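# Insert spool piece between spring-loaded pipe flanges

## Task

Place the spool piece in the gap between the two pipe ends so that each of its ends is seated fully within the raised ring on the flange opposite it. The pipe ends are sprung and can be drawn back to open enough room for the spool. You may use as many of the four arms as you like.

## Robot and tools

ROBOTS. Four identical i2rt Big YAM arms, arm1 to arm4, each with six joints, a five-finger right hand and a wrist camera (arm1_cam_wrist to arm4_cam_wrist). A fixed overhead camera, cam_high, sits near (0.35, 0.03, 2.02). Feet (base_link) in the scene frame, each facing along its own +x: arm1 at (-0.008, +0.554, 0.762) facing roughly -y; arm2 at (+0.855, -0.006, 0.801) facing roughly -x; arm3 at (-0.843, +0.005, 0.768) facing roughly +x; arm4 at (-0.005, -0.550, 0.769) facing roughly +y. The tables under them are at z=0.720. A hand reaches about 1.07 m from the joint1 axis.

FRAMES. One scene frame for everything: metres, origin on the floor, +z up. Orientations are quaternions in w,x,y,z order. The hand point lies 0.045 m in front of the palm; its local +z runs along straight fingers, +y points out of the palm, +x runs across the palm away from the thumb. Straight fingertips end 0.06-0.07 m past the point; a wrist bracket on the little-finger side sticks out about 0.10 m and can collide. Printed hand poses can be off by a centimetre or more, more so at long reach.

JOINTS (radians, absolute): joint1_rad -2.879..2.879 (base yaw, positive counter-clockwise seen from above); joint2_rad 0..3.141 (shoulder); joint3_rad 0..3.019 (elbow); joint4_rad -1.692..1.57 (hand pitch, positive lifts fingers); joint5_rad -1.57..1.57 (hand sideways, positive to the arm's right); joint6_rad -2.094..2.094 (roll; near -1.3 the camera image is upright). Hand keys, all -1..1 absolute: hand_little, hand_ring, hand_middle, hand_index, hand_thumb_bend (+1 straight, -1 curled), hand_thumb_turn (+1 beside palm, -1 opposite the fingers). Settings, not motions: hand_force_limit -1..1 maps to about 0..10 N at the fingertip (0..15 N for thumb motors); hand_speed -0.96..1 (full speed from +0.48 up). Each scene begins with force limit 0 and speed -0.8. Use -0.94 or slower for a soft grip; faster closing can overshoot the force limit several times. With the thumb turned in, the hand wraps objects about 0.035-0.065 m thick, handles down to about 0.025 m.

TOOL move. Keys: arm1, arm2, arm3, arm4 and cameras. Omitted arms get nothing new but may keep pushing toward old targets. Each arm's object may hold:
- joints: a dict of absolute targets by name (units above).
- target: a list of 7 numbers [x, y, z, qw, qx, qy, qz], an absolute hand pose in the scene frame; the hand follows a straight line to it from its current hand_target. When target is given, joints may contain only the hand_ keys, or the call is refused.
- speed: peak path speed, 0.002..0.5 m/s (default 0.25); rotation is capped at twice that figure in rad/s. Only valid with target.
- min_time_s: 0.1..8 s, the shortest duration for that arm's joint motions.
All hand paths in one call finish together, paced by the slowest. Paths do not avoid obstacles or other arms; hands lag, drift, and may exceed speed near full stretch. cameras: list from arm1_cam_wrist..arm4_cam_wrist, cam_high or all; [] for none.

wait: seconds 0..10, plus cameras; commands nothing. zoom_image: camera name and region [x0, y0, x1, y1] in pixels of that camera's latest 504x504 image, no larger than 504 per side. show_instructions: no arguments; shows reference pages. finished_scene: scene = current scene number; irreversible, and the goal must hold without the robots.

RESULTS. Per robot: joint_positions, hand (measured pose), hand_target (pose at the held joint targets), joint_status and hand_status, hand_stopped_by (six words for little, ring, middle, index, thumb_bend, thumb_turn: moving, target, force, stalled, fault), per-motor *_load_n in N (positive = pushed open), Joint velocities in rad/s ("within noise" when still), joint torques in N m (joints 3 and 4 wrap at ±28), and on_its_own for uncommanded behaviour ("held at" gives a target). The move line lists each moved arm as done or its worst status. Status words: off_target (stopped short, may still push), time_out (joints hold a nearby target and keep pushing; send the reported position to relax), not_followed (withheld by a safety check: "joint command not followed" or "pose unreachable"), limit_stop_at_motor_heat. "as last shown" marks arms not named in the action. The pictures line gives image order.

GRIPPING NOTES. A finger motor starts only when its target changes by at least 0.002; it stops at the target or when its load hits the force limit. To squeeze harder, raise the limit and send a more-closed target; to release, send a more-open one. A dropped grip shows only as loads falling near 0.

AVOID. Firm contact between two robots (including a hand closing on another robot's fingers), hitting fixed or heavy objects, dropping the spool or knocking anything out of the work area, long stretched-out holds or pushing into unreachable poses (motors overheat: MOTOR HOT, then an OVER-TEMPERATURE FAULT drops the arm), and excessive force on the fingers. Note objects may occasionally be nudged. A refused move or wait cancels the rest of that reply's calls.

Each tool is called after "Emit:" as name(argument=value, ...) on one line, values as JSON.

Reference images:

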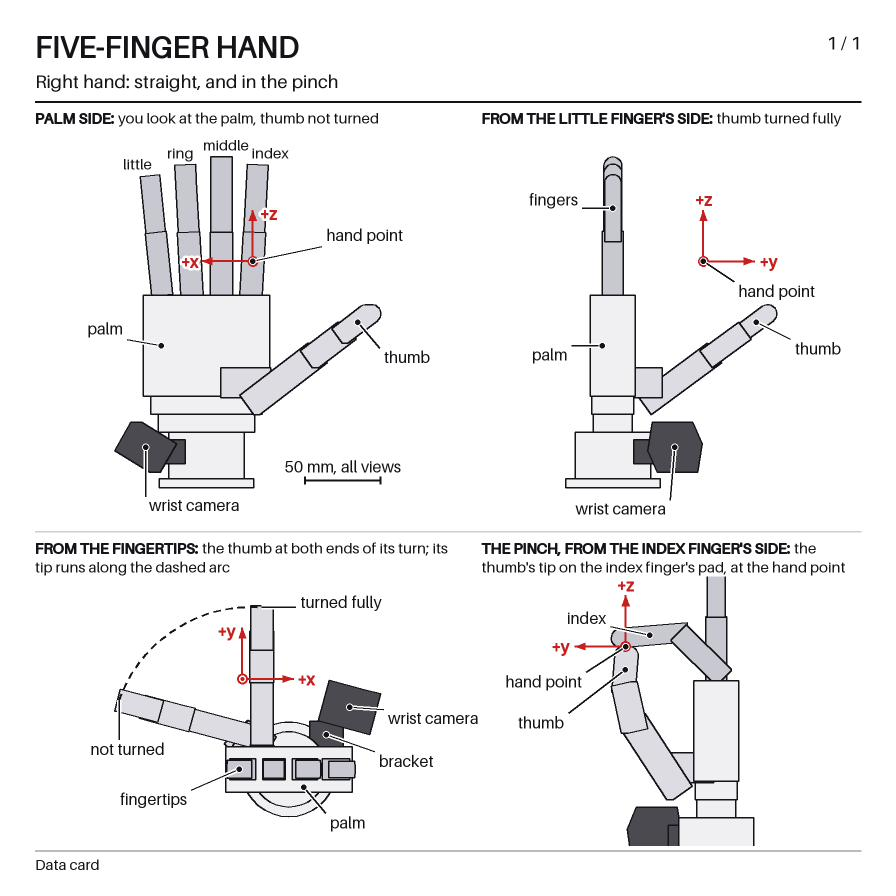

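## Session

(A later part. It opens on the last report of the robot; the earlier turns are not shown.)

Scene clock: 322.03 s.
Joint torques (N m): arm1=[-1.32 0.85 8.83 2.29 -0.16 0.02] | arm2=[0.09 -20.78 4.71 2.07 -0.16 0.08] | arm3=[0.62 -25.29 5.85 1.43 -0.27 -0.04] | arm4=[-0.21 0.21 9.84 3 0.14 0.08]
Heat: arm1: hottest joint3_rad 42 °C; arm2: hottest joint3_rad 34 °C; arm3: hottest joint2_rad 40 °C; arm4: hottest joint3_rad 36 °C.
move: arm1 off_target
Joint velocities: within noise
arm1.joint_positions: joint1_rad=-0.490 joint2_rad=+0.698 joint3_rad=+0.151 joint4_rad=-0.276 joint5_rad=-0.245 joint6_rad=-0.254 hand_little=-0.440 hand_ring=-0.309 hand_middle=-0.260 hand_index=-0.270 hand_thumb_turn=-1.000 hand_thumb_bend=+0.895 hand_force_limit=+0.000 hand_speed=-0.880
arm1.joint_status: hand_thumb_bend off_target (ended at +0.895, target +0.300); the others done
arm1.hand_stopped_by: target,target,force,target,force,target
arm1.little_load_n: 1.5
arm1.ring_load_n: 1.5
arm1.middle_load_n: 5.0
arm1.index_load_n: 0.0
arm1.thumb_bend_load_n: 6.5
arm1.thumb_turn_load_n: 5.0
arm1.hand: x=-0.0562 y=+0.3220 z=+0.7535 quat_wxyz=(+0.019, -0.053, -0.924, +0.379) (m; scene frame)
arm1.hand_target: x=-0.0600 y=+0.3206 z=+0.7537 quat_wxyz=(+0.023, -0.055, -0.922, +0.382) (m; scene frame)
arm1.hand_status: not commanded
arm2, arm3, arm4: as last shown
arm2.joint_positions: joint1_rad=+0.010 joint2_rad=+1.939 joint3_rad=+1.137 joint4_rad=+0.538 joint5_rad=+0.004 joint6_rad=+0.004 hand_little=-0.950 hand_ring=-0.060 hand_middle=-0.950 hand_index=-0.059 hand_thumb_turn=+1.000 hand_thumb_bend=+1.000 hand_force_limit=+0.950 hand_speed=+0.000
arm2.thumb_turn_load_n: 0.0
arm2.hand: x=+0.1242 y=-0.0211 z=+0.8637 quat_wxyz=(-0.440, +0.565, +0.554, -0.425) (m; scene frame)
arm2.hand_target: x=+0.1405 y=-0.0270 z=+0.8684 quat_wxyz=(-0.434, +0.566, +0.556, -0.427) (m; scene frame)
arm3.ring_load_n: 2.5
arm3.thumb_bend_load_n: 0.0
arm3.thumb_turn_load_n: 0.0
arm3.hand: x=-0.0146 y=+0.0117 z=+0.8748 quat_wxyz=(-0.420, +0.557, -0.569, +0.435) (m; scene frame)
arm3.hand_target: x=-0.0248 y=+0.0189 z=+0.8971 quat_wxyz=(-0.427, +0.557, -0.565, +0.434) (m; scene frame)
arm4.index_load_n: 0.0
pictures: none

Emit:
move(arm1={"joints": {"hand_little": -0.47, "hand_ring": -0.34, "hand_middle": -0.30, "hand_index": -0.30, "hand_thumb_bend": -0.3, "hand_force_limit": 0.75, "hand_speed": -0.88}}, arm2={"target": [0.092, -0.027, 0.868, 0.4383, -0.5714, -0.5504, 0.4222], "speed": 0.06}, arm3={"target": [0.018, 0.023, 0.918, 0.4225, -0.5507, 0.5711, -0.4380], "speed": 0.06})

Emit:
move(arm1={"target": [-0.060, 0.310, 0.800, -0.0227, 0.0548, 0.9222, -0.3820], "speed": 0.06}, arm2={"target": [0.1415, -0.027, 0.864, 0.4383, -0.5714, -0.5504, 0.4222], "speed": 0.05}, arm3={"target": [-0.026, 0.022, 0.909, 0.4225, -0.5507, 0.5711, -0.4380], "speed": 0.05}, cameras=["arm4_cam_wrist", "cam_high"])

Emit:
zoom_image(camera="arm4_cam_wrist", region=[140, 130, 400, 340])

Emit:
zoom_image(camera="cam_high", region=[180, 220, 270, 330])

Emit:
zoom_image(camera="cam_high", region=[310, 190, 390, 280])

Scene clock: 369.03 s.
Joint torques (N m): arm1=[-1.38 0.85 8.9 2.29 -0.15 0.01] | arm2=[0.5 -16.09 13.56 1.66 0.08 0.1] | arm3=[0.32 -20.13 11.71 1.77 0.06 0.02] | arm4=[-0.15 0.15 9.85 3 0.14 0.07]
Heat: arm1: hottest joint3_rad 41 °C; arm2: hottest joint2_rad 33 °C; arm3: hottest joint2_rad 43 °C; arm4: hottest joint3_rad 36 °C.
move: arm1 off_target; arm2 off_target; arm3 off_target
Joint velocities: within noise
arm1.joint_positions: joint1_rad=-0.490 joint2_rad=+0.698 joint3_rad=+0.150 joint4_rad=-0.276 joint5_rad=-0.245 joint6_rad=-0.254 hand_little=-0.470 hand_ring=-0.338 hand_middle=-0.280 hand_index=-0.299 hand_thumb_turn=-1.000 hand_thumb_bend=+0.895 hand_force_limit=+0.750 hand_speed=-0.880
arm1.joint_status: hand_middle off_target (ended at -0.280, target -0.300); hand_thumb_bend off_target (ended at +0.895, target -0.300); the others done
arm1.hand_stopped_by: target,target,force,target,force,target
arm1.little_load_n: 0.5
arm1.ring_load_n: 6.5
arm1.middle_load_n: 7.0
arm1.index_load_n: 3.5
arm1.thumb_bend_load_n: 15.5
arm1.thumb_turn_load_n: 6.5
arm1.hand: x=-0.0559 y=+0.3224 z=+0.7529 quat_wxyz=(+0.018, -0.053, -0.924, +0.378) (m; scene frame)
arm1.hand_target: x=-0.0599 y=+0.3207 z=+0.7536 quat_wxyz=(+0.023, -0.055, -0.922, +0.382) (m; scene frame)
arm1.hand_status: not commanded
arm2.joint_positions: joint1_rad=+0.013 joint2_rad=+1.962 joint3_rad=+1.186 joint4_rad=+0.484 joint5_rad=+0.024 joint6_rad=+0.010 hand_little=-0.950 hand_ring=-0.060 hand_middle=-0.950 hand_index=-0.060 hand_thumb_turn=+1.000 hand_thumb_bend=+1.000 hand_force_limit=+0.950 hand_speed=+0.000
arm2.joint_status: not commanded
arm2.hand_stopped_by: target,target,target,target,target,target
arm2.little_load_n: 0.0
arm2.ring_load_n: 0.0
arm2.middle_load_n: 0.0
arm2.index_load_n: 0.5
arm2.thumb_bend_load_n: 0.0
arm2.thumb_turn_load_n: 0.0
arm2.hand: x=+0.1124 y=-0.0198 z=+0.8602 quat_wxyz=(-0.436, +0.576, +0.554, -0.413) (m; scene frame)
arm2.hand_target: x=+0.0935 y=-0.0270 z=+0.8686 quat_wxyz=(-0.438, +0.571, +0.550, -0.422) (m; scene frame)
arm2.hand_status: off_target (0.023 m and 1.2 deg from the pose sent, 0.033 m and 0.9 deg at the start)
arm3.joint_positions: joint1_rad=+0.023 joint2_rad=+2.054 joint3_rad=+1.624 joint4_rad=+0.152 joint5_rad=+0.026 joint6_rad=-0.006 hand_little=-0.950 hand_ring=-0.060 hand_middle=-0.950 hand_index=-0.060 hand_thumb_turn=+1.000 hand_thumb_bend=+1.000 hand_force_limit=+0.950 hand_speed=+0.000
arm3.joint_status: not commanded
arm3.hand_stopped_by: target,target,target,target,target,target
arm3.little_load_n: 0.0
arm3.ring_load_n: 0.0
arm3.middle_load_n: 0.0
arm3.index_load_n: 0.0
arm3.thumb_bend_load_n: 0.0
arm3.thumb_turn_load_n: -0.5
arm3.hand: x=+0.0047 y=+0.0167 z=+0.9097 quat_wxyz=(-0.415, +0.556, -0.574, +0.436) (m; scene frame)
arm3.hand_target: x=+0.0170 y=+0.0229 z=+0.9183 quat_wxyz=(-0.423, +0.551, -0.571, +0.438) (m; scene frame)
arm3.hand_status: off_target (0.017 m and 1.1 deg from the pose sent, 0.055 m and 0.9 deg at the start)
arm4: as last shown
pictures: none

Scene clock: 370.93 s.
Joint torques (N m): arm1=[0.15 -0.21 15.24 1.44 -0.15 0.14] | arm2=[0.62 -20.48 4.56 1.95 0 0.09] | arm3=[0.32 -24.82 5.79 1.4 -0.04 0] | arm4=[-0.15 0.15 9.84 3.02 0.14 0.07]
Heat: arm1: hottest joint3_rad 41 °C; arm2: hottest joint2_rad 33 °C; arm3: hottest joint2_rad 43 °C; arm4: hottest joint3_rad 36 °C.
move: arm1 off_target; arm2 off_target; arm3 off_target
Joint velocities: within noise
arm1.joint_positions: joint1_rad=-0.477 joint2_rad=+0.634 joint3_rad=+0.188 joint4_rad=-0.442 joint5_rad=-0.224 joint6_rad=-0.243 hand_little=-0.470 hand_ring=-0.338 hand_middle=-0.279 hand_index=-0.299 hand_thumb_turn=-1.000 hand_thumb_bend=+0.895 hand_force_limit=+0.750 hand_speed=-0.880
arm1.joint_status: not commanded
arm1.hand_stopped_by: target,target,force,target,force,target
arm1.little_load_n: 0.5
arm1.ring_load_n: 6.5
arm1.middle_load_n: 7.0
arm1.index_load_n: 4.5
arm1.thumb_bend_load_n: 15.5
arm1.thumb_turn_load_n: 6.5
arm1.hand: x=-0.0497 y=+0.3360 z=+0.7626 quat_wxyz=(+0.012, -0.061, -0.935, +0.348) (m; scene frame)
arm1.hand_target: x=-0.0594 y=+0.3102 z=+0.7984 quat_wxyz=(+0.022, -0.055, -0.922, +0.382) (m; scene frame)
arm1.hand_status: off_target (0.047 m and 4.4 deg from the pose sent, 0.049 m and 0.7 deg at the start)
arm2.joint_positions: joint1_rad=+0.013 joint2_rad=+1.943 joint3_rad=+1.133 joint4_rad=+0.551 joint5_rad=+0.026 joint6_rad=+0.010 hand_little=-0.950 hand_ring=-0.059 hand_middle=-0.950 hand_index=-0.059 hand_thumb_turn=+1.000 hand_thumb_bend=+1.000 hand_force_limit=+0.950 hand_speed=+0.000
arm2.joint_status: not commanded
arm2.hand_stopped_by: target,target,target,target,target,target
arm2.little_load_n: 0.0
arm2.ring_load_n: 6.5
arm2.middle_load_n: 0.0
arm2.index_load_n: 10.5
arm2.thumb_bend_load_n: 0.0
arm2.thumb_turn_load_n: 0.0
arm2.hand: x=+0.1236 y=-0.0198 z=+0.8626 quat_wxyz=(-0.445, +0.569, +0.547, -0.422) (m; scene frame)
arm2.hand_target: x=+0.1405 y=-0.0267 z=+0.8636 quat_wxyz=(-0.438, +0.571, +0.550, -0.422) (m; scene frame)
arm2.hand_status: off_target (0.019 m and 0.9 deg from the pose sent, 0.030 m and 1.3 deg at the start)
arm3.joint_positions: joint1_rad=+0.023 joint2_rad=+2.030 joint3_rad=+1.521 joint4_rad=+0.248 joint5_rad=+0.026 joint6_rad=-0.005 hand_little=-0.950 hand_ring=-0.059 hand_middle=-0.950 hand_index=-0.059 hand_thumb_turn=+1.000 hand_thumb_bend=+1.000 hand_force_limit=+0.950 hand_speed=+0.000
arm3.joint_status: not commanded
arm3.hand_stopped_by: target,target,target,target,target,target
arm3.little_load_n: 0.0
arm3.ring_load_n: 9.0
arm3.middle_load_n: 0.5
arm3.index_load_n: 8.0
arm3.thumb_bend_load_n: 0.0
arm3.thumb_turn_load_n: 0.0
arm3.hand: x=-0.0142 y=+0.0171 z=+0.8921 quat_wxyz=(-0.419, +0.552, -0.570, +0.441) (m; scene frame)
arm3.hand_target: x=-0.0251 y=+0.0218 z=+0.9084 quat_wxyz=(-0.422, +0.551, -0.571, +0.438) (m; scene frame)
arm3.hand_status: off_target (0.021 m and 0.5 deg from the pose sent, 0.031 m and 1.1 deg at the start)
arm4: as last shown
arm4.thumb_turn_load_n: -0.5
pictures: arm4_cam_wrist, cam_high
camera_calibration:
arm4_cam_wrist: T_world_to_cam=[[0.999767, 0.0176085, 0.0125037, -0.0553777], [0.0207704, -0.625396, -0.780031, 0.663527], [-0.00591547, 0.780109, -0.625616, 0.894559], [0, 0, 0, 1]] pos_world=[0.0468748, -0.281912, 1.07791]

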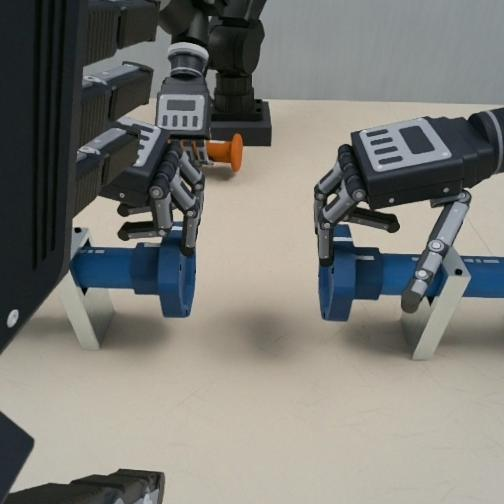

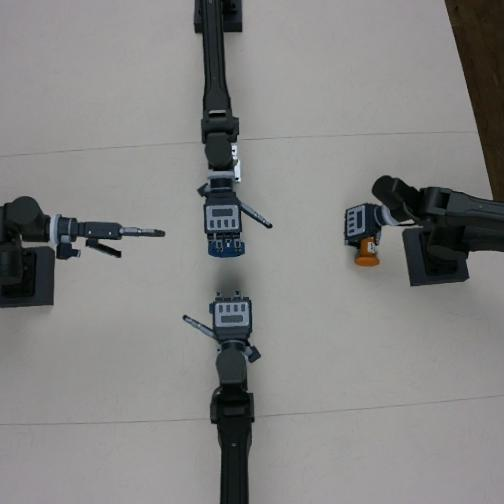

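Scaled by 1.938 from the camera's 504x504 image, which has a finer 720x720 frame.

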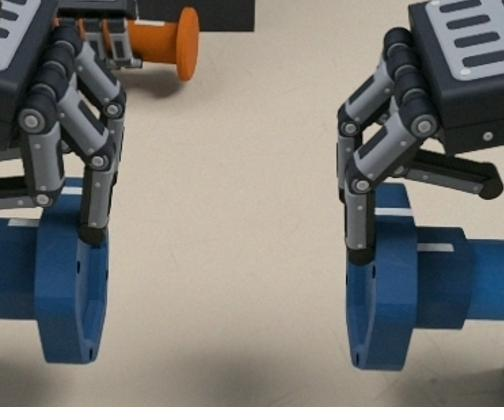

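Scaled by 4.582 from the camera's 504x504 image, which has a finer 720x720 frame.

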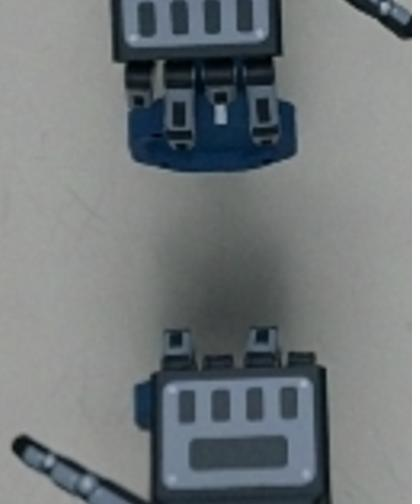

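Scaled by 5.600 from the camera's 504x504 image, which has a finer 720x720 frame.

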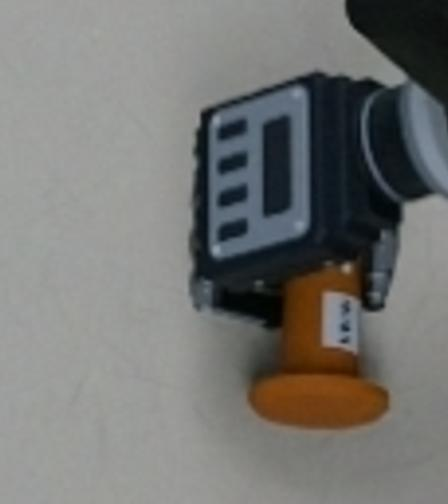

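Emit:
move(arm1={"target": [0.020, 0.250, 0.860, 0.0120, -0.0131, 0.9238, -0.3829], "speed": 0.12}, arm2={"target": [0.100, -0.027, 0.862, 0.4383, -0.5714, -0.5504, 0.4222], "speed": 0.08}, arm3={"target": [0.010, 0.016, 0.912, 0.4225, -0.5507, 0.5711, -0.4380], "speed": 0.08})

Emit:
move(arm1={"target": [0.062, 0.180, 0.860, 0.0120, -0.0131, 0.9238, -0.3829], "speed": 0.12}, arm2={"target": [0.1415, -0.027, 0.8585, 0.4383, -0.5714, -0.5504, 0.4222], "speed": 0.05}, arm3={"target": [-0.026, 0.017, 0.904, 0.4225, -0.5507, 0.5711, -0.4380], "speed": 0.05}, cameras=["arm4_cam_wrist", "cam_high"])

Emit:
zoom_image(camera="arm4_cam_wrist", region=[140, 130, 400, 340])

Emit:
zoom_image(camera="cam_high", region=[180, 220, 340, 330])

Scene clock: 403.13 s.
Joint torques (N m): arm1=[0.26 -0.73 15.61 1.59 0.07 0.15] | arm2=[0.21 -15.85 12.72 1.48 0.03 0.08] | arm3=[-0.44 -19.78 11.62 1.68 -0.13 0.02] | arm4=[-0.15 0.21 9.85 3.02 0.14 0.08]
Heat: arm1: hottest joint3_rad 48 °C; arm2: hottest joint2_rad 34 °C; arm3: hottest joint2_rad 44 °C; arm4: hottest joint3_rad 36 °C.
move: arm1 off_target; arm2 off_target; arm3 off_target
Joint velocities: within noise
arm1.joint_positions: joint1_rad=-0.067 joint2_rad=+0.743 joint3_rad=+0.389 joint4_rad=-0.497 joint5_rad=-0.052 joint6_rad=-0.049 hand_little=-0.470 hand_ring=-0.338 hand_middle=-0.279 hand_index=-0.299 hand_thumb_turn=-1.000 hand_thumb_bend=+0.895 hand_force_limit=+0.750 hand_speed=-0.880
arm1.joint_status: not commanded
arm1.hand_stopped_by: target,target,force,target,force,target
arm1.little_load_n: 0.5
arm1.ring_load_n: 6.5
arm1.middle_load_n: 7.0
arm1.index_load_n: 4.5
arm1.thumb_bend_load_n: 15.5
arm1.thumb_turn_load_n: 6.5
arm1.hand: x=+0.0177 y=+0.2763 z=+0.8246 quat_wxyz=(-0.011, +0.012, -0.936, +0.352) (m; scene frame)
arm1.hand_target: x=+0.0200 y=+0.2517 z=+0.8598 quat_wxyz=(-0.012, +0.013, -0.924, +0.383) (m; scene frame)
arm1.hand_status: off_target (0.044 m and 3.8 deg from the pose sent, 0.147 m and 9.9 deg at the start)
arm2.joint_positions: joint1_rad=+0.013 joint2_rad=+1.956 joint3_rad=+1.167 joint4_rad=+0.513 joint5_rad=+0.026 joint6_rad=+0.011 hand_little=-0.950 hand_ring=-0.060 hand_middle=-0.950 hand_index=-0.060 hand_thumb_turn=+1.000 hand_thumb_bend=+1.000 hand_force_limit=+0.950 hand_speed=+0.000
arm2.joint_status: not commanded
arm2.hand_stopped_by: target,target,target,target,target,target
arm2.little_load_n: 0.0
arm2.ring_load_n: 0.0
arm2.middle_load_n: 0.0
arm2.index_load_n: 1.0
arm2.thumb_bend_load_n: 0.0
arm2.thumb_turn_load_n: 0.0
arm2.hand: x=+0.1158 y=-0.0199 z=+0.8614 quat_wxyz=(-0.440, +0.573, +0.551, -0.418) (m; scene frame)
arm2.hand_target: x=+0.1011 y=-0.0269 z=+0.8621 quat_wxyz=(-0.438, +0.571, +0.550, -0.422) (m; scene frame)
arm2.hand_status: off_target (0.017 m and 0.6 deg from the pose sent, 0.025 m and 0.9 deg at the start)
arm3.joint_positions: joint1_rad=+0.023 joint2_rad=+2.042 joint3_rad=+1.585 joint4_rad=+0.178 joint5_rad=+0.020 joint6_rad=-0.005 hand_little=-0.950 hand_ring=-0.060 hand_middle=-0.950 hand_index=-0.060 hand_thumb_turn=+1.000 hand_thumb_bend=+1.000 hand_force_limit=+0.950 hand_speed=+0.000
arm3.joint_status: not commanded
arm3.hand_stopped_by: target,target,target,target,target,target
arm3.little_load_n: 0.0
arm3.ring_load_n: 0.0
arm3.middle_load_n: 0.0
arm3.index_load_n: -0.5
arm3.thumb_bend_load_n: 0.0
arm3.thumb_turn_load_n: 0.0
arm3.hand: x=-0.0039 y=+0.0180 z=+0.9028 quat_wxyz=(-0.416, +0.557, -0.573, +0.434) (m; scene frame)
arm3.hand_target: x=+0.0090 y=+0.0158 z=+0.9121 quat_wxyz=(-0.423, +0.551, -0.571, +0.438) (m; scene frame)
arm3.hand_status: off_target (0.017 m and 1.2 deg from the pose sent, 0.031 m and 0.5 deg at the start)
arm4.joint_positions: joint1_rad=+0.038 joint2_rad=+0.526 joint3_rad=+0.386 joint4_rad=-0.036 joint5_rad=+0.130 joint6_rad=-1.286 hand_little=+1.000 hand_ring=+1.000 hand_middle=+1.000 hand_index=+1.000 hand_thumb_turn=+1.000 hand_thumb_bend=+1.000 hand_force_limit=+0.000 hand_speed=-0.800
arm4.joint_status: not commanded
arm4.hand_stopped_by: target,target,target,target,target,target
arm4.little_load_n: 0.0
arm4.ring_load_n: 0.0
arm4.middle_load_n: 0.0
arm4.index_load_n: 0.0
arm4.thumb_bend_load_n: 0.0
arm4.thumb_turn_load_n: 0.0
arm4.hand: x=+0.0492 y=-0.1946 z=+1.0077 quat_wxyz=(-0.498, +0.622, +0.441, +0.414) (m; scene frame)
arm4.hand_target: x=+0.0539 y=-0.1922 z=+1.0111 quat_wxyz=(-0.501, +0.625, +0.429, +0.418) (m; scene frame)
arm4.hand_status: not commanded
pictures: none

Scene clock: 404.77 s.
Joint torques (N m): arm1=[0.26 -3.25 15.06 2.51 0.17 0.15] | arm2=[0.44 -20.25 4.48 1.98 -0.03 0.07] | arm3=[-0.15 -21.42 7.51 2.41 -0.11 -0.03] | arm4=[-0.21 0.21 9.84 3 0.14 0.08]
Heat: arm1: hottest joint3_rad 49 °C; arm2: hottest joint2_rad 34 °C; arm3: hottest joint2_rad 44 °C; arm4: hottest joint3_rad 36 °C.
move: arm1 off_target; arm2 off_target; arm3 done
Joint velocities: within noise
arm1.joint_positions: joint1_rad=+0.088 joint2_rad=+1.006 joint3_rad=+0.519 joint4_rad=-0.391 joint5_rad=+0.058 joint6_rad=+0.062 hand_little=-0.470 hand_ring=-0.338 hand_middle=-0.279 hand_index=-0.299 hand_thumb_turn=-1.000 hand_thumb_bend=+0.895 hand_force_limit=+0.750 hand_speed=-0.880
arm1.joint_status: not commanded
arm1.hand_stopped_by: target,target,force,target,force,target
arm1.little_load_n: 0.5
arm1.ring_load_n: 6.5
arm1.middle_load_n: 7.5
arm1.index_load_n: 4.0
arm1.thumb_bend_load_n: 15.5
arm1.thumb_turn_load_n: 6.5
arm1.hand: x=+0.0530 y=+0.2172 z=+0.8246 quat_wxyz=(-0.005, +0.014, -0.940, +0.340) (m; scene frame)
arm1.hand_target: x=+0.0615 y=+0.1838 z=+0.8616 quat_wxyz=(-0.013, +0.013, -0.924, +0.383) (m; scene frame)
arm1.hand_status: off_target (0.052 m and 5.3 deg from the pose sent, 0.112 m and 3.7 deg at the start)
arm2.joint_positions: joint1_rad=+0.013 joint2_rad=+1.949 joint3_rad=+1.131 joint4_rad=+0.566 joint5_rad=+0.027 joint6_rad=+0.011 hand_little=-0.950 hand_ring=-0.059 hand_middle=-0.950 hand_index=-0.059 hand_thumb_turn=+1.000 hand_thumb_bend=+1.000 hand_force_limit=+0.950 hand_speed=+0.000
arm2.joint_status: not commanded
arm2.hand_stopped_by: target,target,target,target,target,target
arm2.little_load_n: 0.5
arm2.ring_load_n: 6.5
arm2.middle_load_n: 0.0
arm2.index_load_n: 10.0
arm2.thumb_bend_load_n: 0.0
arm2.thumb_turn_load_n: 0.0
arm2.hand: x=+0.1231 y=-0.0199 z=+0.8609 quat_wxyz=(-0.447, +0.568, +0.545, -0.424) (m; scene frame)
arm2.hand_target: x=+0.1406 y=-0.0267 z=+0.8580 quat_wxyz=(-0.438, +0.572, +0.550, -0.422) (m; scene frame)
arm2.hand_status: off_target (0.020 m and 1.2 deg from the pose sent, 0.027 m and 0.6 deg at the start)
arm3.joint_positions: joint1_rad=+0.023 joint2_rad=+1.996 joint3_rad=+1.494 joint4_rad=+0.235 joint5_rad=+0.020 joint6_rad=-0.005 hand_little=-0.950 hand_ring=-0.060 hand_middle=-0.950 hand_index=-0.060 hand_thumb_turn=+1.000 hand_thumb_bend=+1.000 hand_force_limit=+0.950 hand_speed=+0.000
arm3.joint_status: not commanded
arm3.hand_stopped_by: target,target,target,target,target,target
arm3.little_load_n: 0.0
arm3.ring_load_n: 0.5
arm3.middle_load_n: 0.0
arm3.index_load_n: 0.0
arm3.thumb_bend_load_n: 0.0
arm3.thumb_turn_load_n: -0.5
arm3.hand: x=-0.0244 y=+0.0183 z=+0.9009 quat_wxyz=(-0.419, +0.554, -0.570, +0.438) (m; scene frame)
arm3.hand_target: x=-0.0259 y=+0.0169 z=+0.9039 quat_wxyz=(-0.422, +0.551, -0.571, +0.438) (m; scene frame)
arm3.hand_status: done (0.004 m and 0.5 deg from the pose sent, 0.022 m and 1.2 deg at the start)
arm4: as last shown
arm4.middle_load_n: 0.5
pictures: arm4_cam_wrist, cam_high
camera_calibration:
arm4_cam_wrist: T_world_to_cam=[[0.999767, 0.0176085, 0.0125037, -0.0553777], [0.0207704, -0.625396, -0.780031, 0.663527], [-0.00591547, 0.780109, -0.625616, 0.894559], [0, 0, 0, 1]] pos_world=[0.0468748, -0.281912, 1.07791]

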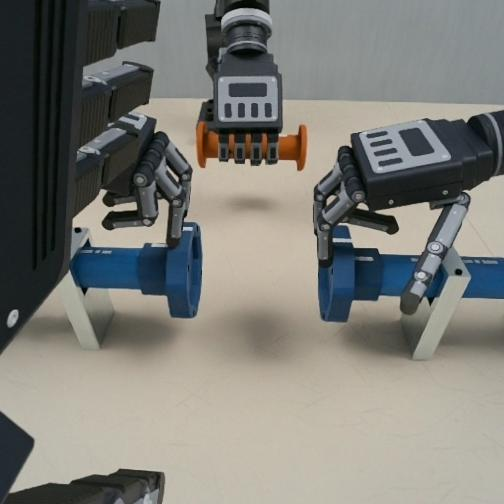

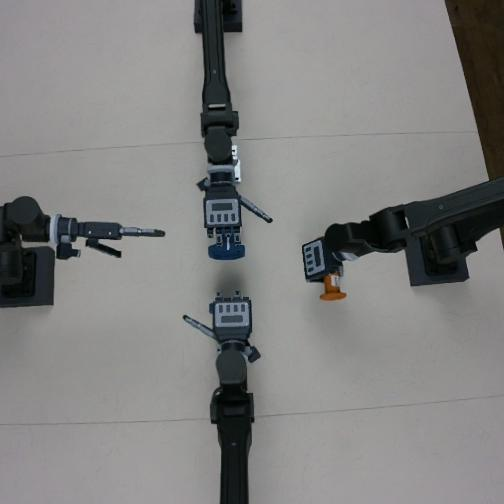

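Scaled by 1.938 from the camera's 504x504 image, which has a finer 720x720 frame.

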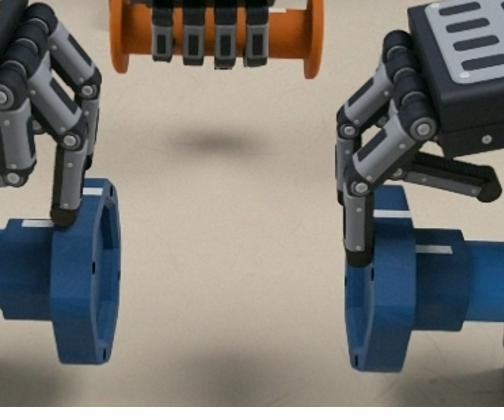

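Scaled by 3.150 from the camera's 504x504 image, which has a finer 720x720 frame.

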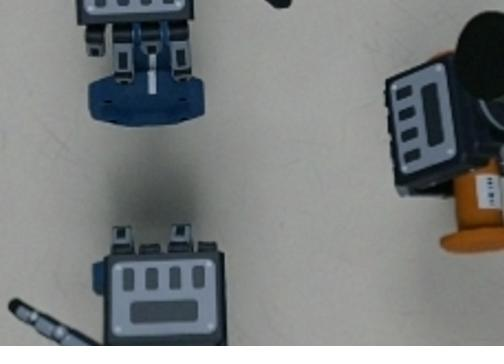

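Emit:
move(arm3={"target": [0.000, 0.016, 0.950, 0.4225, -0.5507, 0.5711, -0.4380], "speed": 0.1})

Emit:
move(arm3={"target": [0.024, 0.015, 0.925, 0.4225, -0.5507, 0.5711, -0.4380], "speed": 0.1})

Emit:
move(arm3={"target": [0.020, 0.015, 0.912, 0.4225, -0.5507, 0.5711, -0.4380], "speed": 0.06})

Emit:
move(arm3={"target": [-0.026, 0.016, 0.904, 0.4225, -0.5507, 0.5711, -0.4380], "speed": 0.05}, cameras=["arm4_cam_wrist", "cam_high"])

Emit:
zoom_image(camera="arm4_cam_wrist", region=[140, 130, 400, 340])

Emit:
zoom_image(camera="cam_high", region=[180, 220, 340, 330])

Scene clock: 427.97 s.
Joint torques (N m): arm1=[0.5 -3.25 15.06 2.54 0.17 0.15] | arm2=[0.15 -20.25 4.48 1.92 -0.02 0.07] | arm3=[-0.62 -21.13 11.84 1.68 -0.12 0] | arm4=[-0.21 0.15 9.85 2.99 0.14 0.08]
Heat: arm1: hottest joint3_rad 51 °C; arm2: hottest joint2_rad 33 °C; arm3: hottest joint2_rad 42 °C; arm4: hottest joint3_rad 36 °C.
move: arm3 off_target
Joint velocities: within noise
arm1, arm2, arm4: as last shown
arm1.joint_positions: joint1_rad=+0.088 joint2_rad=+1.006 joint3_rad=+0.519 joint4_rad=-0.390 joint5_rad=+0.059 joint6_rad=+0.062 hand_little=-0.470 hand_ring=-0.338 hand_middle=-0.279 hand_index=-0.299 hand_thumb_turn=-1.000 hand_thumb_bend=+0.895 hand_force_limit=+0.750 hand_speed=-0.880
arm1.middle_load_n: 7.0
arm1.index_load_n: 4.5
arm1.hand: x=+0.0529 y=+0.2171 z=+0.8247 quat_wxyz=(-0.005, +0.014, -0.940, +0.340) (m; scene frame)
arm1.hand_target: x=+0.0614 y=+0.1837 z=+0.8617 quat_wxyz=(-0.012, +0.013, -0.924, +0.383) (m; scene frame)
arm2.little_load_n: 0.0
arm3.joint_positions: joint1_rad=+0.023 joint2_rad=+1.994 joint3_rad=+1.586 joint4_rad=+0.112 joint5_rad=+0.020 joint6_rad=-0.005 hand_little=-0.950 hand_ring=-0.060 hand_middle=-0.950 hand_index=-0.060 hand_thumb_turn=+1.000 hand_thumb_bend=+1.000 hand_force_limit=+0.950 hand_speed=+0.000
arm3.joint_status: not commanded
arm3.hand_stopped_by: target,target,target,target,target,target
arm3.little_load_n: 0.0
arm3.ring_load_n: 0.0
arm3.middle_load_n: 0.0
arm3.index_load_n: 0.0
arm3.thumb_bend_load_n: 0.0
arm3.thumb_turn_load_n: 0.0
arm3.hand: x=-0.0131 y=+0.0181 z=+0.9266 quat_wxyz=(-0.411, +0.561, -0.576, +0.429) (m; scene frame)
arm3.hand_target: x=-0.0013 y=+0.0159 z=+0.9502 quat_wxyz=(-0.423, +0.551, -0.571, +0.438) (m; scene frame)
arm3.hand_status: off_target (0.027 m and 2.1 deg from the pose sent, 0.055 m and 0.5 deg at the start)
arm4.middle_load_n: 0.0
pictures: none

Scene clock: 429.30 s.
Joint torques (N m): arm1=[0.44 -3.31 15.08 2.55 0.16 0.15] | arm2=[0.5 -20.13 4.45 1.94 -0.03 0.09] | arm3=[-0.62 -21.01 11.81 2.44 -0.16 -0.03] | arm4=[-0.21 0.21 9.84 3 0.14 0.08]
Heat: arm1: hottest joint3_rad 51 °C; arm2: hottest joint2_rad 33 °C; arm3: hottest joint2_rad 42 °C; arm4: hottest joint3_rad 36 °C.
move: arm3 off_target
Joint velocities: within noise
arm1, arm2, arm4: as last shown
arm1.middle_load_n: 7.5
arm1.index_load_n: 4.0
arm2.index_load_n: 9.5
arm3.joint_positions: joint1_rad=+0.023 joint2_rad=+2.069 joint3_rad=+1.655 joint4_rad=+0.112 joint5_rad=+0.019 joint6_rad=-0.005 hand_little=-0.950 hand_ring=-0.060 hand_middle=-0.950 hand_index=-0.060 hand_thumb_turn=+1.000 hand_thumb_bend=+1.000 hand_force_limit=+0.950 hand_speed=+0.000
arm3.joint_status: not commanded
arm3.hand_stopped_by: target,target,target,target,target,target
arm3.little_load_n: 0.0
arm3.ring_load_n: 0.0
arm3.middle_load_n: 0.0
arm3.index_load_n: 0.0
arm3.thumb_bend_load_n: 0.0
arm3.thumb_turn_load_n: -0.5
arm3.hand: x=+0.0083 y=+0.0179 z=+0.9058 quat_wxyz=(-0.410, +0.562, -0.578, +0.427) (m; scene frame)
arm3.hand_target: x=+0.0224 y=+0.0148 z=+0.9253 quat_wxyz=(-0.423, +0.551, -0.571, +0.438) (m; scene frame)
arm3.hand_status: off_target (0.025 m and 2.4 deg from the pose sent, 0.037 m and 2.1 deg at the start)
pictures: none

Scene clock: 430.27 s.
Joint torques (N m): arm1=[0.44 -3.25 15.08 2.54 0.17 0.15] | arm2=[0.32 -20.13 4.49 1.88 -0.01 0.09] | arm3=[-0.56 -20.54 9.88 2.8 -0.14 -0.02] | arm4=[-0.15 0.15 9.85 3.02 0.14 0.07]
Heat: arm1: hottest joint3_rad 51 °C; arm2: hottest joint2_rad 33 °C; arm3: hottest joint2_rad 42 °C; arm4: hottest joint3_rad 36 °C.
move: arm3 done
Joint velocities: within noise
arm1, arm2, arm4: as last shown
arm1.middle_load_n: 7.0
arm2.ring_load_n: 6.0
arm2.middle_load_n: 0.5
arm2.index_load_n: 10.0
arm3.joint_positions: joint1_rad=+0.023 joint2_rad=+2.069 joint3_rad=+1.655 joint4_rad=+0.134 joint5_rad=+0.019 joint6_rad=-0.005 hand_little=-0.950 hand_ring=-0.060 hand_middle=-0.950 hand_index=-0.060 hand_thumb_turn=+1.000 hand_thumb_bend=+1.000 hand_force_limit=+0.950 hand_speed=+0.000
arm3.joint_status: not commanded
arm3.hand_stopped_by: target,target,target,target,target,target
arm3.little_load_n: 0.0
arm3.ring_load_n: 0.0
arm3.middle_load_n: 0.0
arm3.index_load_n: 0.0
arm3.thumb_bend_load_n: 0.0
arm3.thumb_turn_load_n: -0.5
arm3.hand: x=+0.0113 y=+0.0178 z=+0.9111 quat_wxyz=(-0.416, +0.557, -0.573, +0.434) (m; scene frame)
arm3.hand_target: x=+0.0196 y=+0.0148 z=+0.9121 quat_wxyz=(-0.422, +0.551, -0.571, +0.438) (m; scene frame)
arm3.hand_status: done (0.009 m and 1.2 deg from the pose sent, 0.014 m and 2.4 deg at the start)
pictures: none

Scene clock: 431.80 s.
Joint torques (N m): arm1=[0.5 -3.25 15.06 2.55 0.17 0.15] | arm2=[0.44 -20.07 4.45 1.95 -0.02 0.09] | arm3=[0.09 -25.64 5.89 1.43 -0.23 -0.04] | arm4=[-0.21 0.21 9.85 3.02 0.14 0.08]
Heat: arm1: hottest joint3_rad 51 °C; arm2: hottest joint2_rad 33 °C; arm3: hottest joint2_rad 42 °C; arm4: hottest joint3_rad 36 °C.
move: arm3 off_target
Joint velocities: within noise
arm1, arm2, arm4: as last shown
arm1.middle_load_n: 7.5
arm1.thumb_bend_load_n: 15.0
arm2.middle_load_n: 0.0
arm2.thumb_turn_load_n: -0.5
arm3.joint_positions: joint1_rad=+0.023 joint2_rad=+2.044 joint3_rad=+1.517 joint4_rad=+0.258 joint5_rad=+0.021 joint6_rad=-0.004 hand_little=-0.950 hand_ring=-0.060 hand_middle=-0.950 hand_index=-0.059 hand_thumb_turn=+1.000 hand_thumb_bend=+1.000 hand_force_limit=+0.950 hand_speed=+0.000
arm3.joint_status: not commanded
arm3.hand_stopped_by: target,target,target,target,target,target
arm3.little_load_n: 0.0
arm3.ring_load_n: 3.0
arm3.middle_load_n: 0.0
arm3.index_load_n: 16.0
arm3.thumb_bend_load_n: 0.0
arm3.thumb_turn_load_n: 0.0
arm3.hand: x=-0.0144 y=+0.0180 z=+0.8810 quat_wxyz=(-0.419, +0.554, -0.571, +0.437) (m; scene frame)
arm3.hand_target: x=-0.0249 y=+0.0160 z=+0.9033 quat_wxyz=(-0.423, +0.551, -0.571, +0.438) (m; scene frame)
arm3.hand_status: off_target (0.026 m and 0.6 deg from the pose sent, 0.038 m and 1.2 deg at the start)
pictures: arm4_cam_wrist, cam_high
camera_calibration:
arm4_cam_wrist: T_world_to_cam=[[0.999767, 0.0176085, 0.0125037, -0.0553777], [0.0207704, -0.625396, -0.780031, 0.663527], [-0.00591547, 0.780109, -0.625616, 0.894559], [0, 0, 0, 1]] pos_world=[0.0468748, -0.281912, 1.07791]

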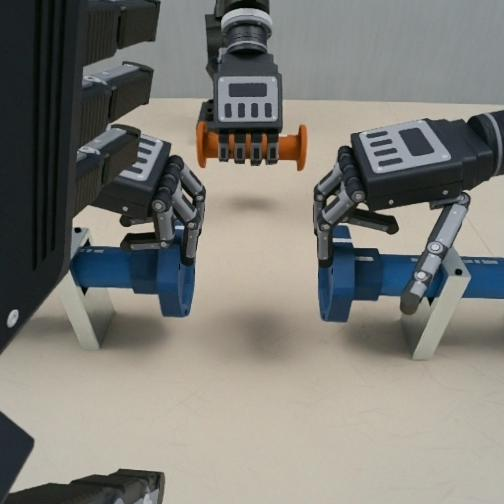

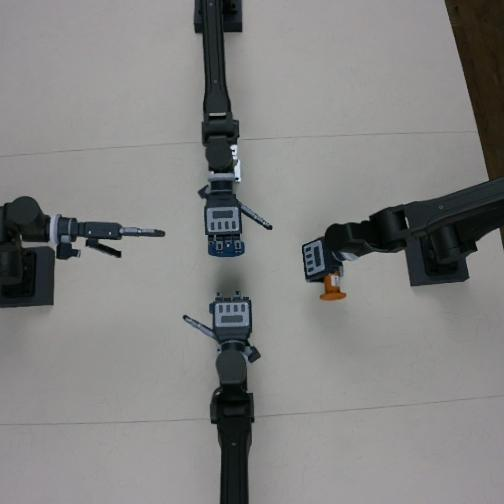

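Scaled by 1.938 from the camera's 504x504 image, which has a finer 720x720 frame.

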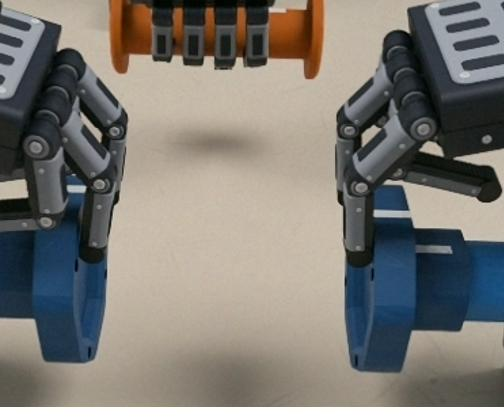

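Scaled by 3.150 from the camera's 504x504 image, which has a finer 720x720 frame.

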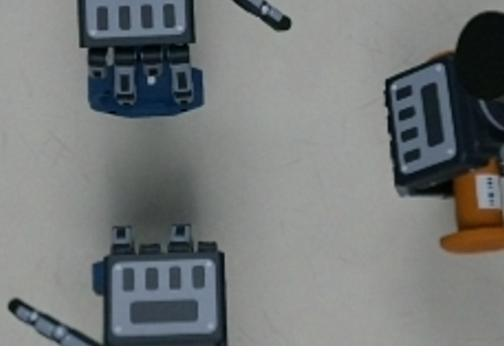

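Emit:
move(arm3={"target": [0.022, 0.004, 0.922, 0.4225, -0.5507, 0.5711, -0.4380], "speed": 0.08})

Emit:
move(arm3={"target": [-0.026, 0.007, 0.9095, 0.4225, -0.5507, 0.5711, -0.4380], "speed": 0.05}, cameras=["arm4_cam_wrist", "cam_high"])

Emit:
zoom_image(camera="arm4_cam_wrist", region=[140, 130, 400, 340])

Emit:
zoom_image(camera="cam_high", region=[180, 220, 340, 330])

Scene clock: 446.30 s.
Joint torques (N m): arm1=[0.44 -3.31 15.06 2.54 0.17 0.15] | arm2=[0.38 -20.13 4.51 1.99 -0.02 0.08] | arm3=[-0.85 -20.48 11.67 1.73 -0.15 -0.09] | arm4=[-0.21 0.15 9.85 3 0.14 0.08]
Heat: arm1: hottest joint3_rad 52 °C; arm2: hottest joint2_rad 33 °C; arm3: hottest joint2_rad 44 °C; arm4: hottest joint3_rad 36 °C.
move: arm3 off_target
Joint velocities: within noise
arm1, arm2, arm4: as last shown
arm1.middle_load_n: 7.0
arm1.thumb_bend_load_n: 15.5
arm2.index_load_n: 9.5
arm3.joint_positions: joint1_rad=+0.010 joint2_rad=+2.065 joint3_rad=+1.648 joint4_rad=+0.135 joint5_rad=+0.004 joint6_rad=-0.004 hand_little=-0.950 hand_ring=-0.060 hand_middle=-0.950 hand_index=-0.060 hand_thumb_turn=+1.000 hand_thumb_bend=+1.000 hand_force_limit=+0.950 hand_speed=+0.000
arm3.joint_status: not commanded
arm3.hand_stopped_by: target,target,target,target,target,target
arm3.little_load_n: 0.5
arm3.ring_load_n: 0.0
arm3.middle_load_n: 0.0
arm3.index_load_n: 0.0
arm3.thumb_bend_load_n: 0.0
arm3.thumb_turn_load_n: 0.0
arm3.hand: x=+0.0091 y=+0.0102 z=+0.9110 quat_wxyz=(-0.417, +0.557, -0.574, +0.431) (m; scene frame)
arm3.hand_target: x=+0.0209 y=+0.0040 z=+0.9220 quat_wxyz=(-0.423, +0.551, -0.571, +0.438) (m; scene frame)
arm3.hand_status: off_target (0.018 m and 1.3 deg from the pose sent, 0.057 m and 0.6 deg at the start)
arm4.ring_load_n: 0.5
pictures: none

Scene clock: 447.87 s.
Joint torques (N m): arm1=[0.5 -3.19 15.06 2.55 0.17 0.16] | arm2=[0.38 -19.96 4.52 1.91 -0.02 0.09] | arm3=[-0.97 -24.94 5.89 1.37 -0.16 -0.05] | arm4=[-0.21 0.21 9.85 3 0.14 0.07]
Heat: arm1: hottest joint3_rad 52 °C; arm2: hottest joint2_rad 33 °C; arm3: hottest joint2_rad 44 °C; arm4: hottest joint3_rad 36 °C.
move: arm3 off_target
Joint velocities: within noise
arm1, arm2, arm4: as last shown
arm1.middle_load_n: 7.5
arm1.index_load_n: 4.5
arm2.ring_load_n: 6.5
arm2.thumb_turn_load_n: 0.0
arm3.joint_positions: joint1_rad=+0.010 joint2_rad=+2.033 joint3_rad=+1.523 joint4_rad=+0.246 joint5_rad=+0.006 joint6_rad=-0.004 hand_little=-0.950 hand_ring=-0.059 hand_middle=-0.950 hand_index=-0.059 hand_thumb_turn=+1.000 hand_thumb_bend=+1.000 hand_force_limit=+0.950 hand_speed=+0.000
arm3.joint_status: not commanded
arm3.hand_stopped_by: target,target,target,target,target,target
arm3.little_load_n: 0.0
arm3.ring_load_n: 5.0
arm3.middle_load_n: 0.0
arm3.index_load_n: 13.0
arm3.thumb_bend_load_n: 0.0
arm3.thumb_turn_load_n: -0.5
arm3.hand: x=-0.0143 y=+0.0105 z=+0.8908 quat_wxyz=(-0.422, +0.553, -0.571, +0.437) (m; scene frame)
arm3.hand_target: x=-0.0250 y=+0.0071 z=+0.9088 quat_wxyz=(-0.423, +0.551, -0.571, +0.438) (m; scene frame)
arm3.hand_status: off_target (0.022 m and 0.3 deg from the pose sent, 0.035 m and 1.2 deg at the start)
arm4.ring_load_n: 0.0
pictures: arm4_cam_wrist, cam_high
camera_calibration:
arm4_cam_wrist: T_world_to_cam=[[0.999767, 0.0176085, 0.0125037, -0.0553777], [0.0207704, -0.625396, -0.780031, 0.663527], [-0.00591547, 0.780109, -0.625616, 0.894559], [0, 0, 0, 1]] pos_world=[0.0468748, -0.281912, 1.07791]

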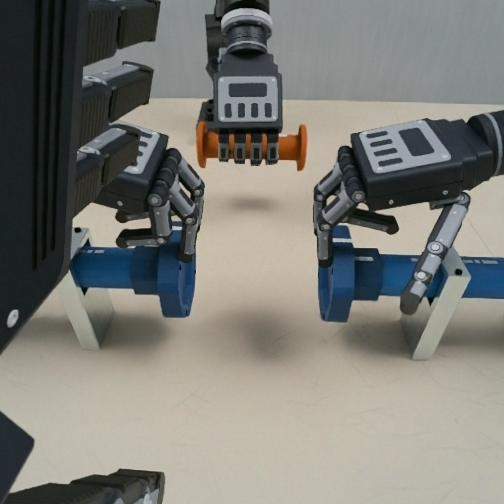

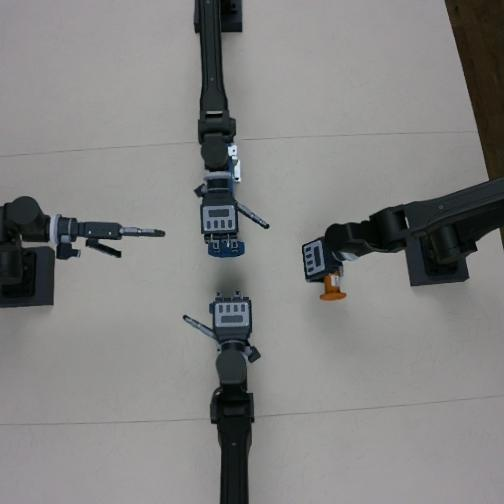

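Scaled by 1.938 from the camera's 504x504 image, which has a finer 720x720 frame.

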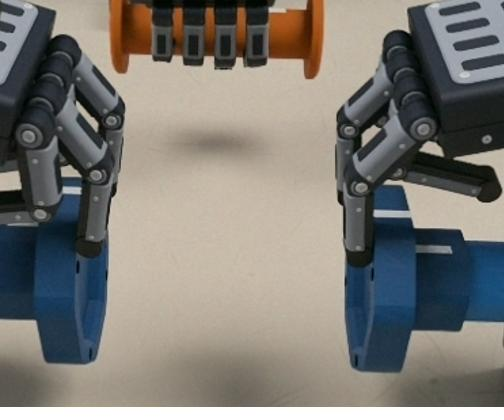

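Scaled by 3.150 from the camera's 504x504 image, which has a finer 720x720 frame.

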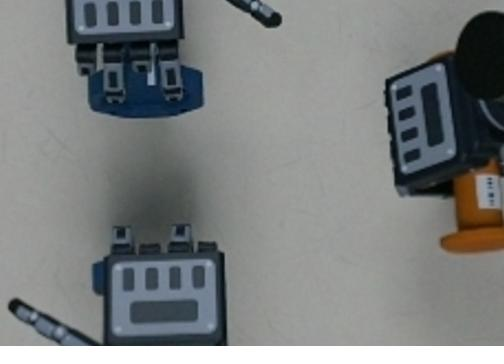

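Emit:
move(arm2={"target": [0.1695, -0.027, 0.8535, 0.4383, -0.5714, -0.5504, 0.4222], "speed": 0.05}, arm3={"target": [-0.050, 0.007, 0.917, 0.4225, -0.5507, 0.5711, -0.4380], "speed": 0.05})

Emit:
move(arm2={"target": [0.1895, -0.027, 0.8525, 0.4383, -0.5714, -0.5504, 0.4222], "speed": 0.04}, arm3={"target": [-0.068, 0.007, 0.923, 0.4225, -0.5507, 0.5711, -0.4380], "speed": 0.04}, cameras=["arm4_cam_wrist", "cam_high"])

Emit:
zoom_image(camera="arm4_cam_wrist", region=[140, 130, 400, 340])

Scene clock: 470.67 s.
Joint torques (N m): arm1=[0.44 -3.25 15.04 2.54 0.17 0.15] | arm2=[0.38 -21.6 1.07 1.37 -0.06 0.09] | arm3=[-0.97 -28.1 3.81 0.39 -0.21 -0.09] | arm4=[-0.21 0.21 9.85 3 0.14 0.08]
Heat: arm1: hottest joint3_rad 53 °C; arm2: hottest joint2_rad 33 °C; arm3: hottest joint2_rad 43 °C; arm4: hottest joint3_rad 36 °C.
move: arm2 off_target; arm3 off_target
Joint velocities: within noise
arm1: as last shown
arm1.middle_load_n: 7.0
arm1.index_load_n: 4.0
arm2.joint_positions: joint1_rad=+0.013 joint2_rad=+1.938 joint3_rad=+1.085 joint4_rad=+0.630 joint5_rad=+0.027 joint6_rad=+0.011 hand_little=-0.950 hand_ring=-0.059 hand_middle=-0.950 hand_index=-0.058 hand_thumb_turn=+1.000 hand_thumb_bend=+1.000 hand_force_limit=+0.950 hand_speed=+0.000
arm2.joint_status: not commanded
arm2.hand_stopped_by: target,target,target,target,target,target
arm2.little_load_n: 0.0
arm2.ring_load_n: 14.5
arm2.middle_load_n: 0.0
arm2.index_load_n: 20.5
arm2.thumb_bend_load_n: 0.0
arm2.thumb_turn_load_n: 0.0
arm2.hand: x=+0.1333 y=-0.0199 z=+0.8606 quat_wxyz=(-0.455, +0.562, +0.539, -0.432) (m; scene frame)
arm2.hand_target: x=+0.1665 y=-0.0266 z=+0.8521 quat_wxyz=(-0.438, +0.571, +0.550, -0.422) (m; scene frame)
arm2.hand_status: off_target (0.038 m and 2.8 deg from the pose sent, 0.048 m and 1.2 deg at the start)
arm3.joint_positions: joint1_rad=+0.010 joint2_rad=+2.012 joint3_rad=+1.473 joint4_rad=+0.285 joint5_rad=+0.007 joint6_rad=-0.004 hand_little=-0.950 hand_ring=-0.059 hand_middle=-0.950 hand_index=-0.058 hand_thumb_turn=+1.000 hand_thumb_bend=+1.000 hand_force_limit=+0.950 hand_speed=+0.000
arm3.joint_status: not commanded
arm3.hand_stopped_by: target,target,target,target,target,target
arm3.little_load_n: 0.0
arm3.ring_load_n: 13.5
arm3.middle_load_n: 0.0
arm3.index_load_n: 22.0
arm3.thumb_bend_load_n: 0.0
arm3.thumb_turn_load_n: 0.0
arm3.hand: x=-0.0251 y=+0.0106 z=+0.8885 quat_wxyz=(-0.424, +0.550, -0.569, +0.440) (m; scene frame)
arm3.hand_target: x=-0.0470 y=+0.0073 z=+0.9147 quat_wxyz=(-0.423, +0.551, -0.571, +0.438) (m; scene frame)
arm3.hand_status: off_target (0.038 m and 0.4 deg from the pose sent, 0.044 m and 0.3 deg at the start)
arm4.joint_positions: joint1_rad=+0.038 joint2_rad=+0.526 joint3_rad=+0.386 joint4_rad=-0.036 joint5_rad=+0.130 joint6_rad=-1.286 hand_little=+1.000 hand_ring=+1.000 hand_middle=+1.000 hand_index=+1.000 hand_thumb_turn=+1.000 hand_thumb_bend=+1.000 hand_force_limit=+0.000 hand_speed=-0.800
arm4.joint_status: not commanded
arm4.hand_stopped_by: target,target,target,target,target,target
arm4.little_load_n: 0.0
arm4.ring_load_n: 0.0
arm4.middle_load_n: 0.0
arm4.index_load_n: 0.0
arm4.thumb_bend_load_n: 0.0
arm4.thumb_turn_load_n: 0.0
arm4.hand: x=+0.0492 y=-0.1946 z=+1.0077 quat_wxyz=(-0.498, +0.622, +0.441, +0.414) (m; scene frame)
arm4.hand_target: x=+0.0539 y=-0.1922 z=+1.0111 quat_wxyz=(-0.501, +0.625, +0.429, +0.418) (m; scene frame)
arm4.hand_status: not commanded
pictures: none

Scene clock: 471.73 s.
Joint torques (N m): arm1=[0.44 -3.19 15.05 2.54 0.17 0.16] | arm2=[0.26 -23 -1.42 1.55 -0.11 0.06] | arm3=[-0.56 -29.98 2.32 -0.21 -0.3 -0.07] | arm4=[-0.15 0.15 9.87 3.02 0.14 0.08]
Heat: arm1: hottest joint3_rad 53 °C; arm2: hottest joint2_rad 33 °C; arm3: hottest joint2_rad 43 °C; arm4: hottest joint3_rad 36 °C.
move: arm2 off_target; arm3 off_target
Joint velocities: within noise
arm1.joint_positions: joint1_rad=+0.088 joint2_rad=+1.006 joint3_rad=+0.519 joint4_rad=-0.390 joint5_rad=+0.059 joint6_rad=+0.062 hand_little=-0.470 hand_ring=-0.338 hand_middle=-0.279 hand_index=-0.299 hand_thumb_turn=-1.000 hand_thumb_bend=+0.895 hand_force_limit=+0.750 hand_speed=-0.880
arm1.joint_status: not commanded
arm1.hand_stopped_by: target,target,force,target,force,target
arm1.little_load_n: 0.5
arm1.ring_load_n: 6.5
arm1.middle_load_n: 7.0
arm1.index_load_n: 4.5
arm1.thumb_bend_load_n: 15.5
arm1.thumb_turn_load_n: 6.5
arm1.hand: x=+0.0529 y=+0.2171 z=+0.8247 quat_wxyz=(-0.005, +0.014, -0.940, +0.340) (m; scene frame)
arm1.hand_target: x=+0.0614 y=+0.1837 z=+0.8617 quat_wxyz=(-0.012, +0.013, -0.924, +0.383) (m; scene frame)
arm1.hand_status: not commanded
arm2.joint_positions: joint1_rad=+0.014 joint2_rad=+1.934 joint3_rad=+1.059 joint4_rad=+0.658 joint5_rad=+0.028 joint6_rad=+0.011 hand_little=-0.950 hand_ring=-0.058 hand_middle=-0.950 hand_index=-0.058 hand_thumb_turn=+1.000 hand_thumb_bend=+1.000 hand_force_limit=+0.950 hand_speed=+0.000
arm2.joint_status: not commanded
arm2.hand_stopped_by: target,target,target,target,target,target
arm2.little_load_n: 0.0
arm2.ring_load_n: 19.0
arm2.middle_load_n: 0.0
arm2.index_load_n: 25.5
arm2.thumb_bend_load_n: 0.0
arm2.thumb_turn_load_n: 0.0
arm2.hand: x=+0.1402 y=-0.0201 z=+0.8579 quat_wxyz=(-0.457, +0.561, +0.537, -0.434) (m; scene frame)
arm2.hand_target: x=+0.1839 y=-0.0267 z=+0.8497 quat_wxyz=(-0.438, +0.571, +0.550, -0.422) (m; scene frame)
arm2.hand_status: off_target (0.050 m and 3.2 deg from the pose sent, 0.057 m and 2.8 deg at the start)
arm3.joint_positions: joint1_rad=+0.010 joint2_rad=+1.997 joint3_rad=+1.442 joint4_rad=+0.309 joint5_rad=+0.008 joint6_rad=-0.004 hand_little=-0.950 hand_ring=-0.058 hand_middle=-0.950 hand_index=-0.058 hand_thumb_turn=+1.000 hand_thumb_bend=+1.000 hand_force_limit=+0.950 hand_speed=+0.000
arm3.joint_status: not commanded
arm3.hand_stopped_by: target,target,target,target,target,target
arm3.little_load_n: 0.0
arm3.ring_load_n: 19.5
arm3.middle_load_n: 0.0
arm3.index_load_n: 29.0
arm3.thumb_bend_load_n: 0.0
arm3.thumb_turn_load_n: 0.0
arm3.hand: x=-0.0319 y=+0.0106 z=+0.8882 quat_wxyz=(-0.426, +0.549, -0.567, +0.443) (m; scene frame)
arm3.hand_target: x=-0.0625 y=+0.0074 z=+0.9193 quat_wxyz=(-0.423, +0.551, -0.571, +0.438) (m; scene frame)
arm3.hand_status: off_target (0.050 m and 0.8 deg from the pose sent, 0.055 m and 0.4 deg at the start)
arm4: as last shown
pictures: arm4_cam_wrist, cam_high
camera_calibration:
arm4_cam_wrist: T_world_to_cam=[[0.999767, 0.0176085, 0.0125037, -0.0553777], [0.0207704, -0.625396, -0.780031, 0.663527], [-0.00591547, 0.780109, -0.625616, 0.894559], [0, 0, 0, 1]] pos_world=[0.0468748, -0.281912, 1.07791]

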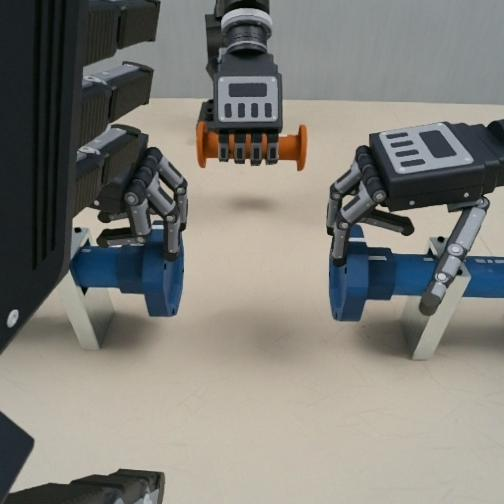

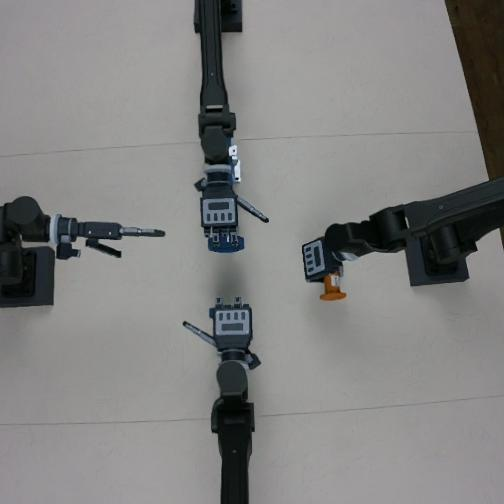

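Scaled by 1.938 from the camera's 504x504 image, which has a finer 720x720 frame.

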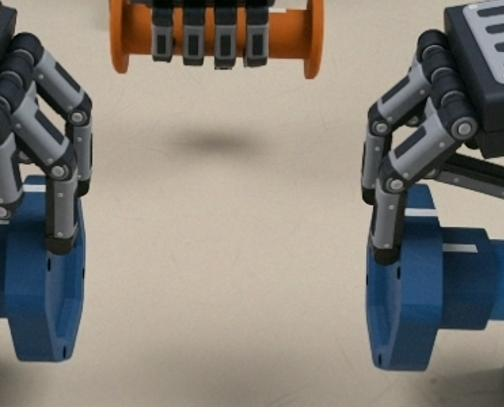

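Emit:
move(arm3={"target":[-0.082,0.007,0.928,0.4225,-0.5507,0.5711,-0.4380],"speed":0.04}, arm2={"target":[0.2035,-0.027,0.8545,0.4383,-0.5714,-0.5504,0.4222],"speed":0.04}, cameras=["arm4_cam_wrist","cam_high"])

Scene clock: 517.87 s.
Joint torques (N m): arm1=[0.44 -3.25 15.05 2.55 0.17 0.15] | arm2=[0.38 -24.29 -3.28 1.43 -0.12 0.08] | arm3=[-0.67 -31.38 1.48 -0.38 -0.32 -0.06] | arm4=[-0.15 0.15 9.84 3.03 0.14 0.07]
Heat: arm1: hottest joint3_rad 55 °C; arm2: hottest joint2_rad 36 °C; arm3: hottest joint2_rad 46 °C; arm4: hottest joint3_rad 36 °C.
move: arm2 off_target; arm3 off_target
Joint velocities: within noise
arm1, arm4: as last shown
arm2.joint_positions: joint1_rad=+0.014 joint2_rad=+1.929 joint3_rad=+1.045 joint4_rad=+0.671 joint5_rad=+0.028 joint6_rad=+0.011 hand_little=-0.950 hand_ring=-0.058 hand_middle=-0.950 hand_index=-0.058 hand_thumb_turn=+1.000 hand_thumb_bend=+1.000 hand_force_limit=+0.950 hand_speed=+0.000
arm2.joint_status: not commanded
arm2.hand_stopped_by: target,target,target,target,target,target
arm2.little_load_n: 0.0
arm2.ring_load_n: 21.5
arm2.middle_load_n: 0.0
arm2.index_load_n: 29.0
arm2.thumb_bend_load_n: -0.5
arm2.thumb_turn_load_n: 0.0
arm2.hand: x=+0.1437 y=-0.0201 z=+0.8579 quat_wxyz=(-0.458, +0.560, +0.536, -0.435) (m; scene frame)
arm2.hand_target: x=+0.1954 y=-0.0266 z=+0.8504 quat_wxyz=(-0.439, +0.571, +0.550, -0.422) (m; scene frame)
arm2.hand_status: off_target (0.060 m and 3.4 deg from the pose sent, 0.064 m and 3.2 deg at the start)
arm3.joint_positions: joint1_rad=+0.010 joint2_rad=+1.986 joint3_rad=+1.414 joint4_rad=+0.321 joint5_rad=+0.009 joint6_rad=-0.004 hand_little=-0.950 hand_ring=-0.040 hand_middle=-0.950 hand_index=-0.035 hand_thumb_turn=+1.000 hand_thumb_bend=+1.000 hand_force_limit=+0.950 hand_speed=+0.000
arm3.joint_status: not commanded
arm3.hand_stopped_by: target,target,target,target,target,target
arm3.little_load_n: 0.0
arm3.ring_load_n: 24.0
arm3.middle_load_n: 0.0
arm3.index_load_n: 30.5
arm3.thumb_bend_load_n: 0.0
arm3.thumb_turn_load_n: 0.0
arm3.hand: x=-0.0393 y=+0.0107 z=+0.8845 quat_wxyz=(-0.425, +0.549, -0.568, +0.442) (m; scene frame)
arm3.hand_target: x=-0.0743 y=+0.0076 z=+0.9227 quat_wxyz=(-0.423, +0.551, -0.571, +0.438) (m; scene frame)
arm3.hand_status: off_target (0.061 m and 0.6 deg from the pose sent, 0.064 m and 0.8 deg at the start)
pictures: arm4_cam_wrist, cam_high
camera_calibration:
arm4_cam_wrist: T_world_to_cam=[[0.999767, 0.0176085, 0.0125037, -0.0553777], [0.0207704, -0.625396, -0.780031, 0.663527], [-0.00591547, 0.780109, -0.625616, 0.894559], [0, 0, 0, 1]] pos_world=[0.0468748, -0.281912, 1.07791]

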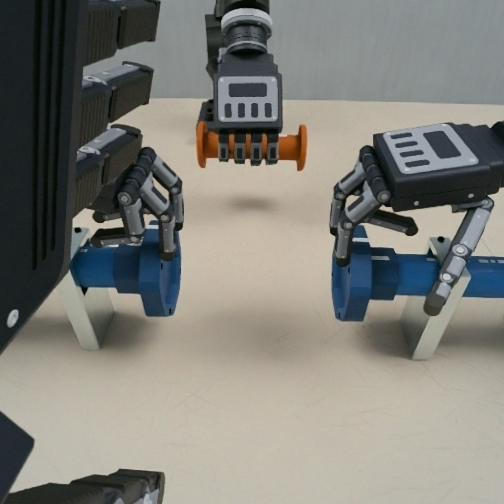

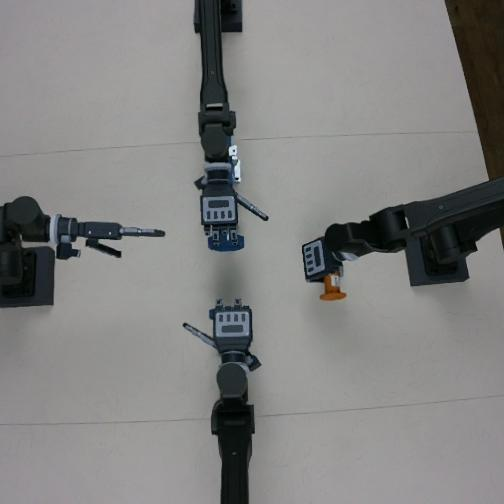

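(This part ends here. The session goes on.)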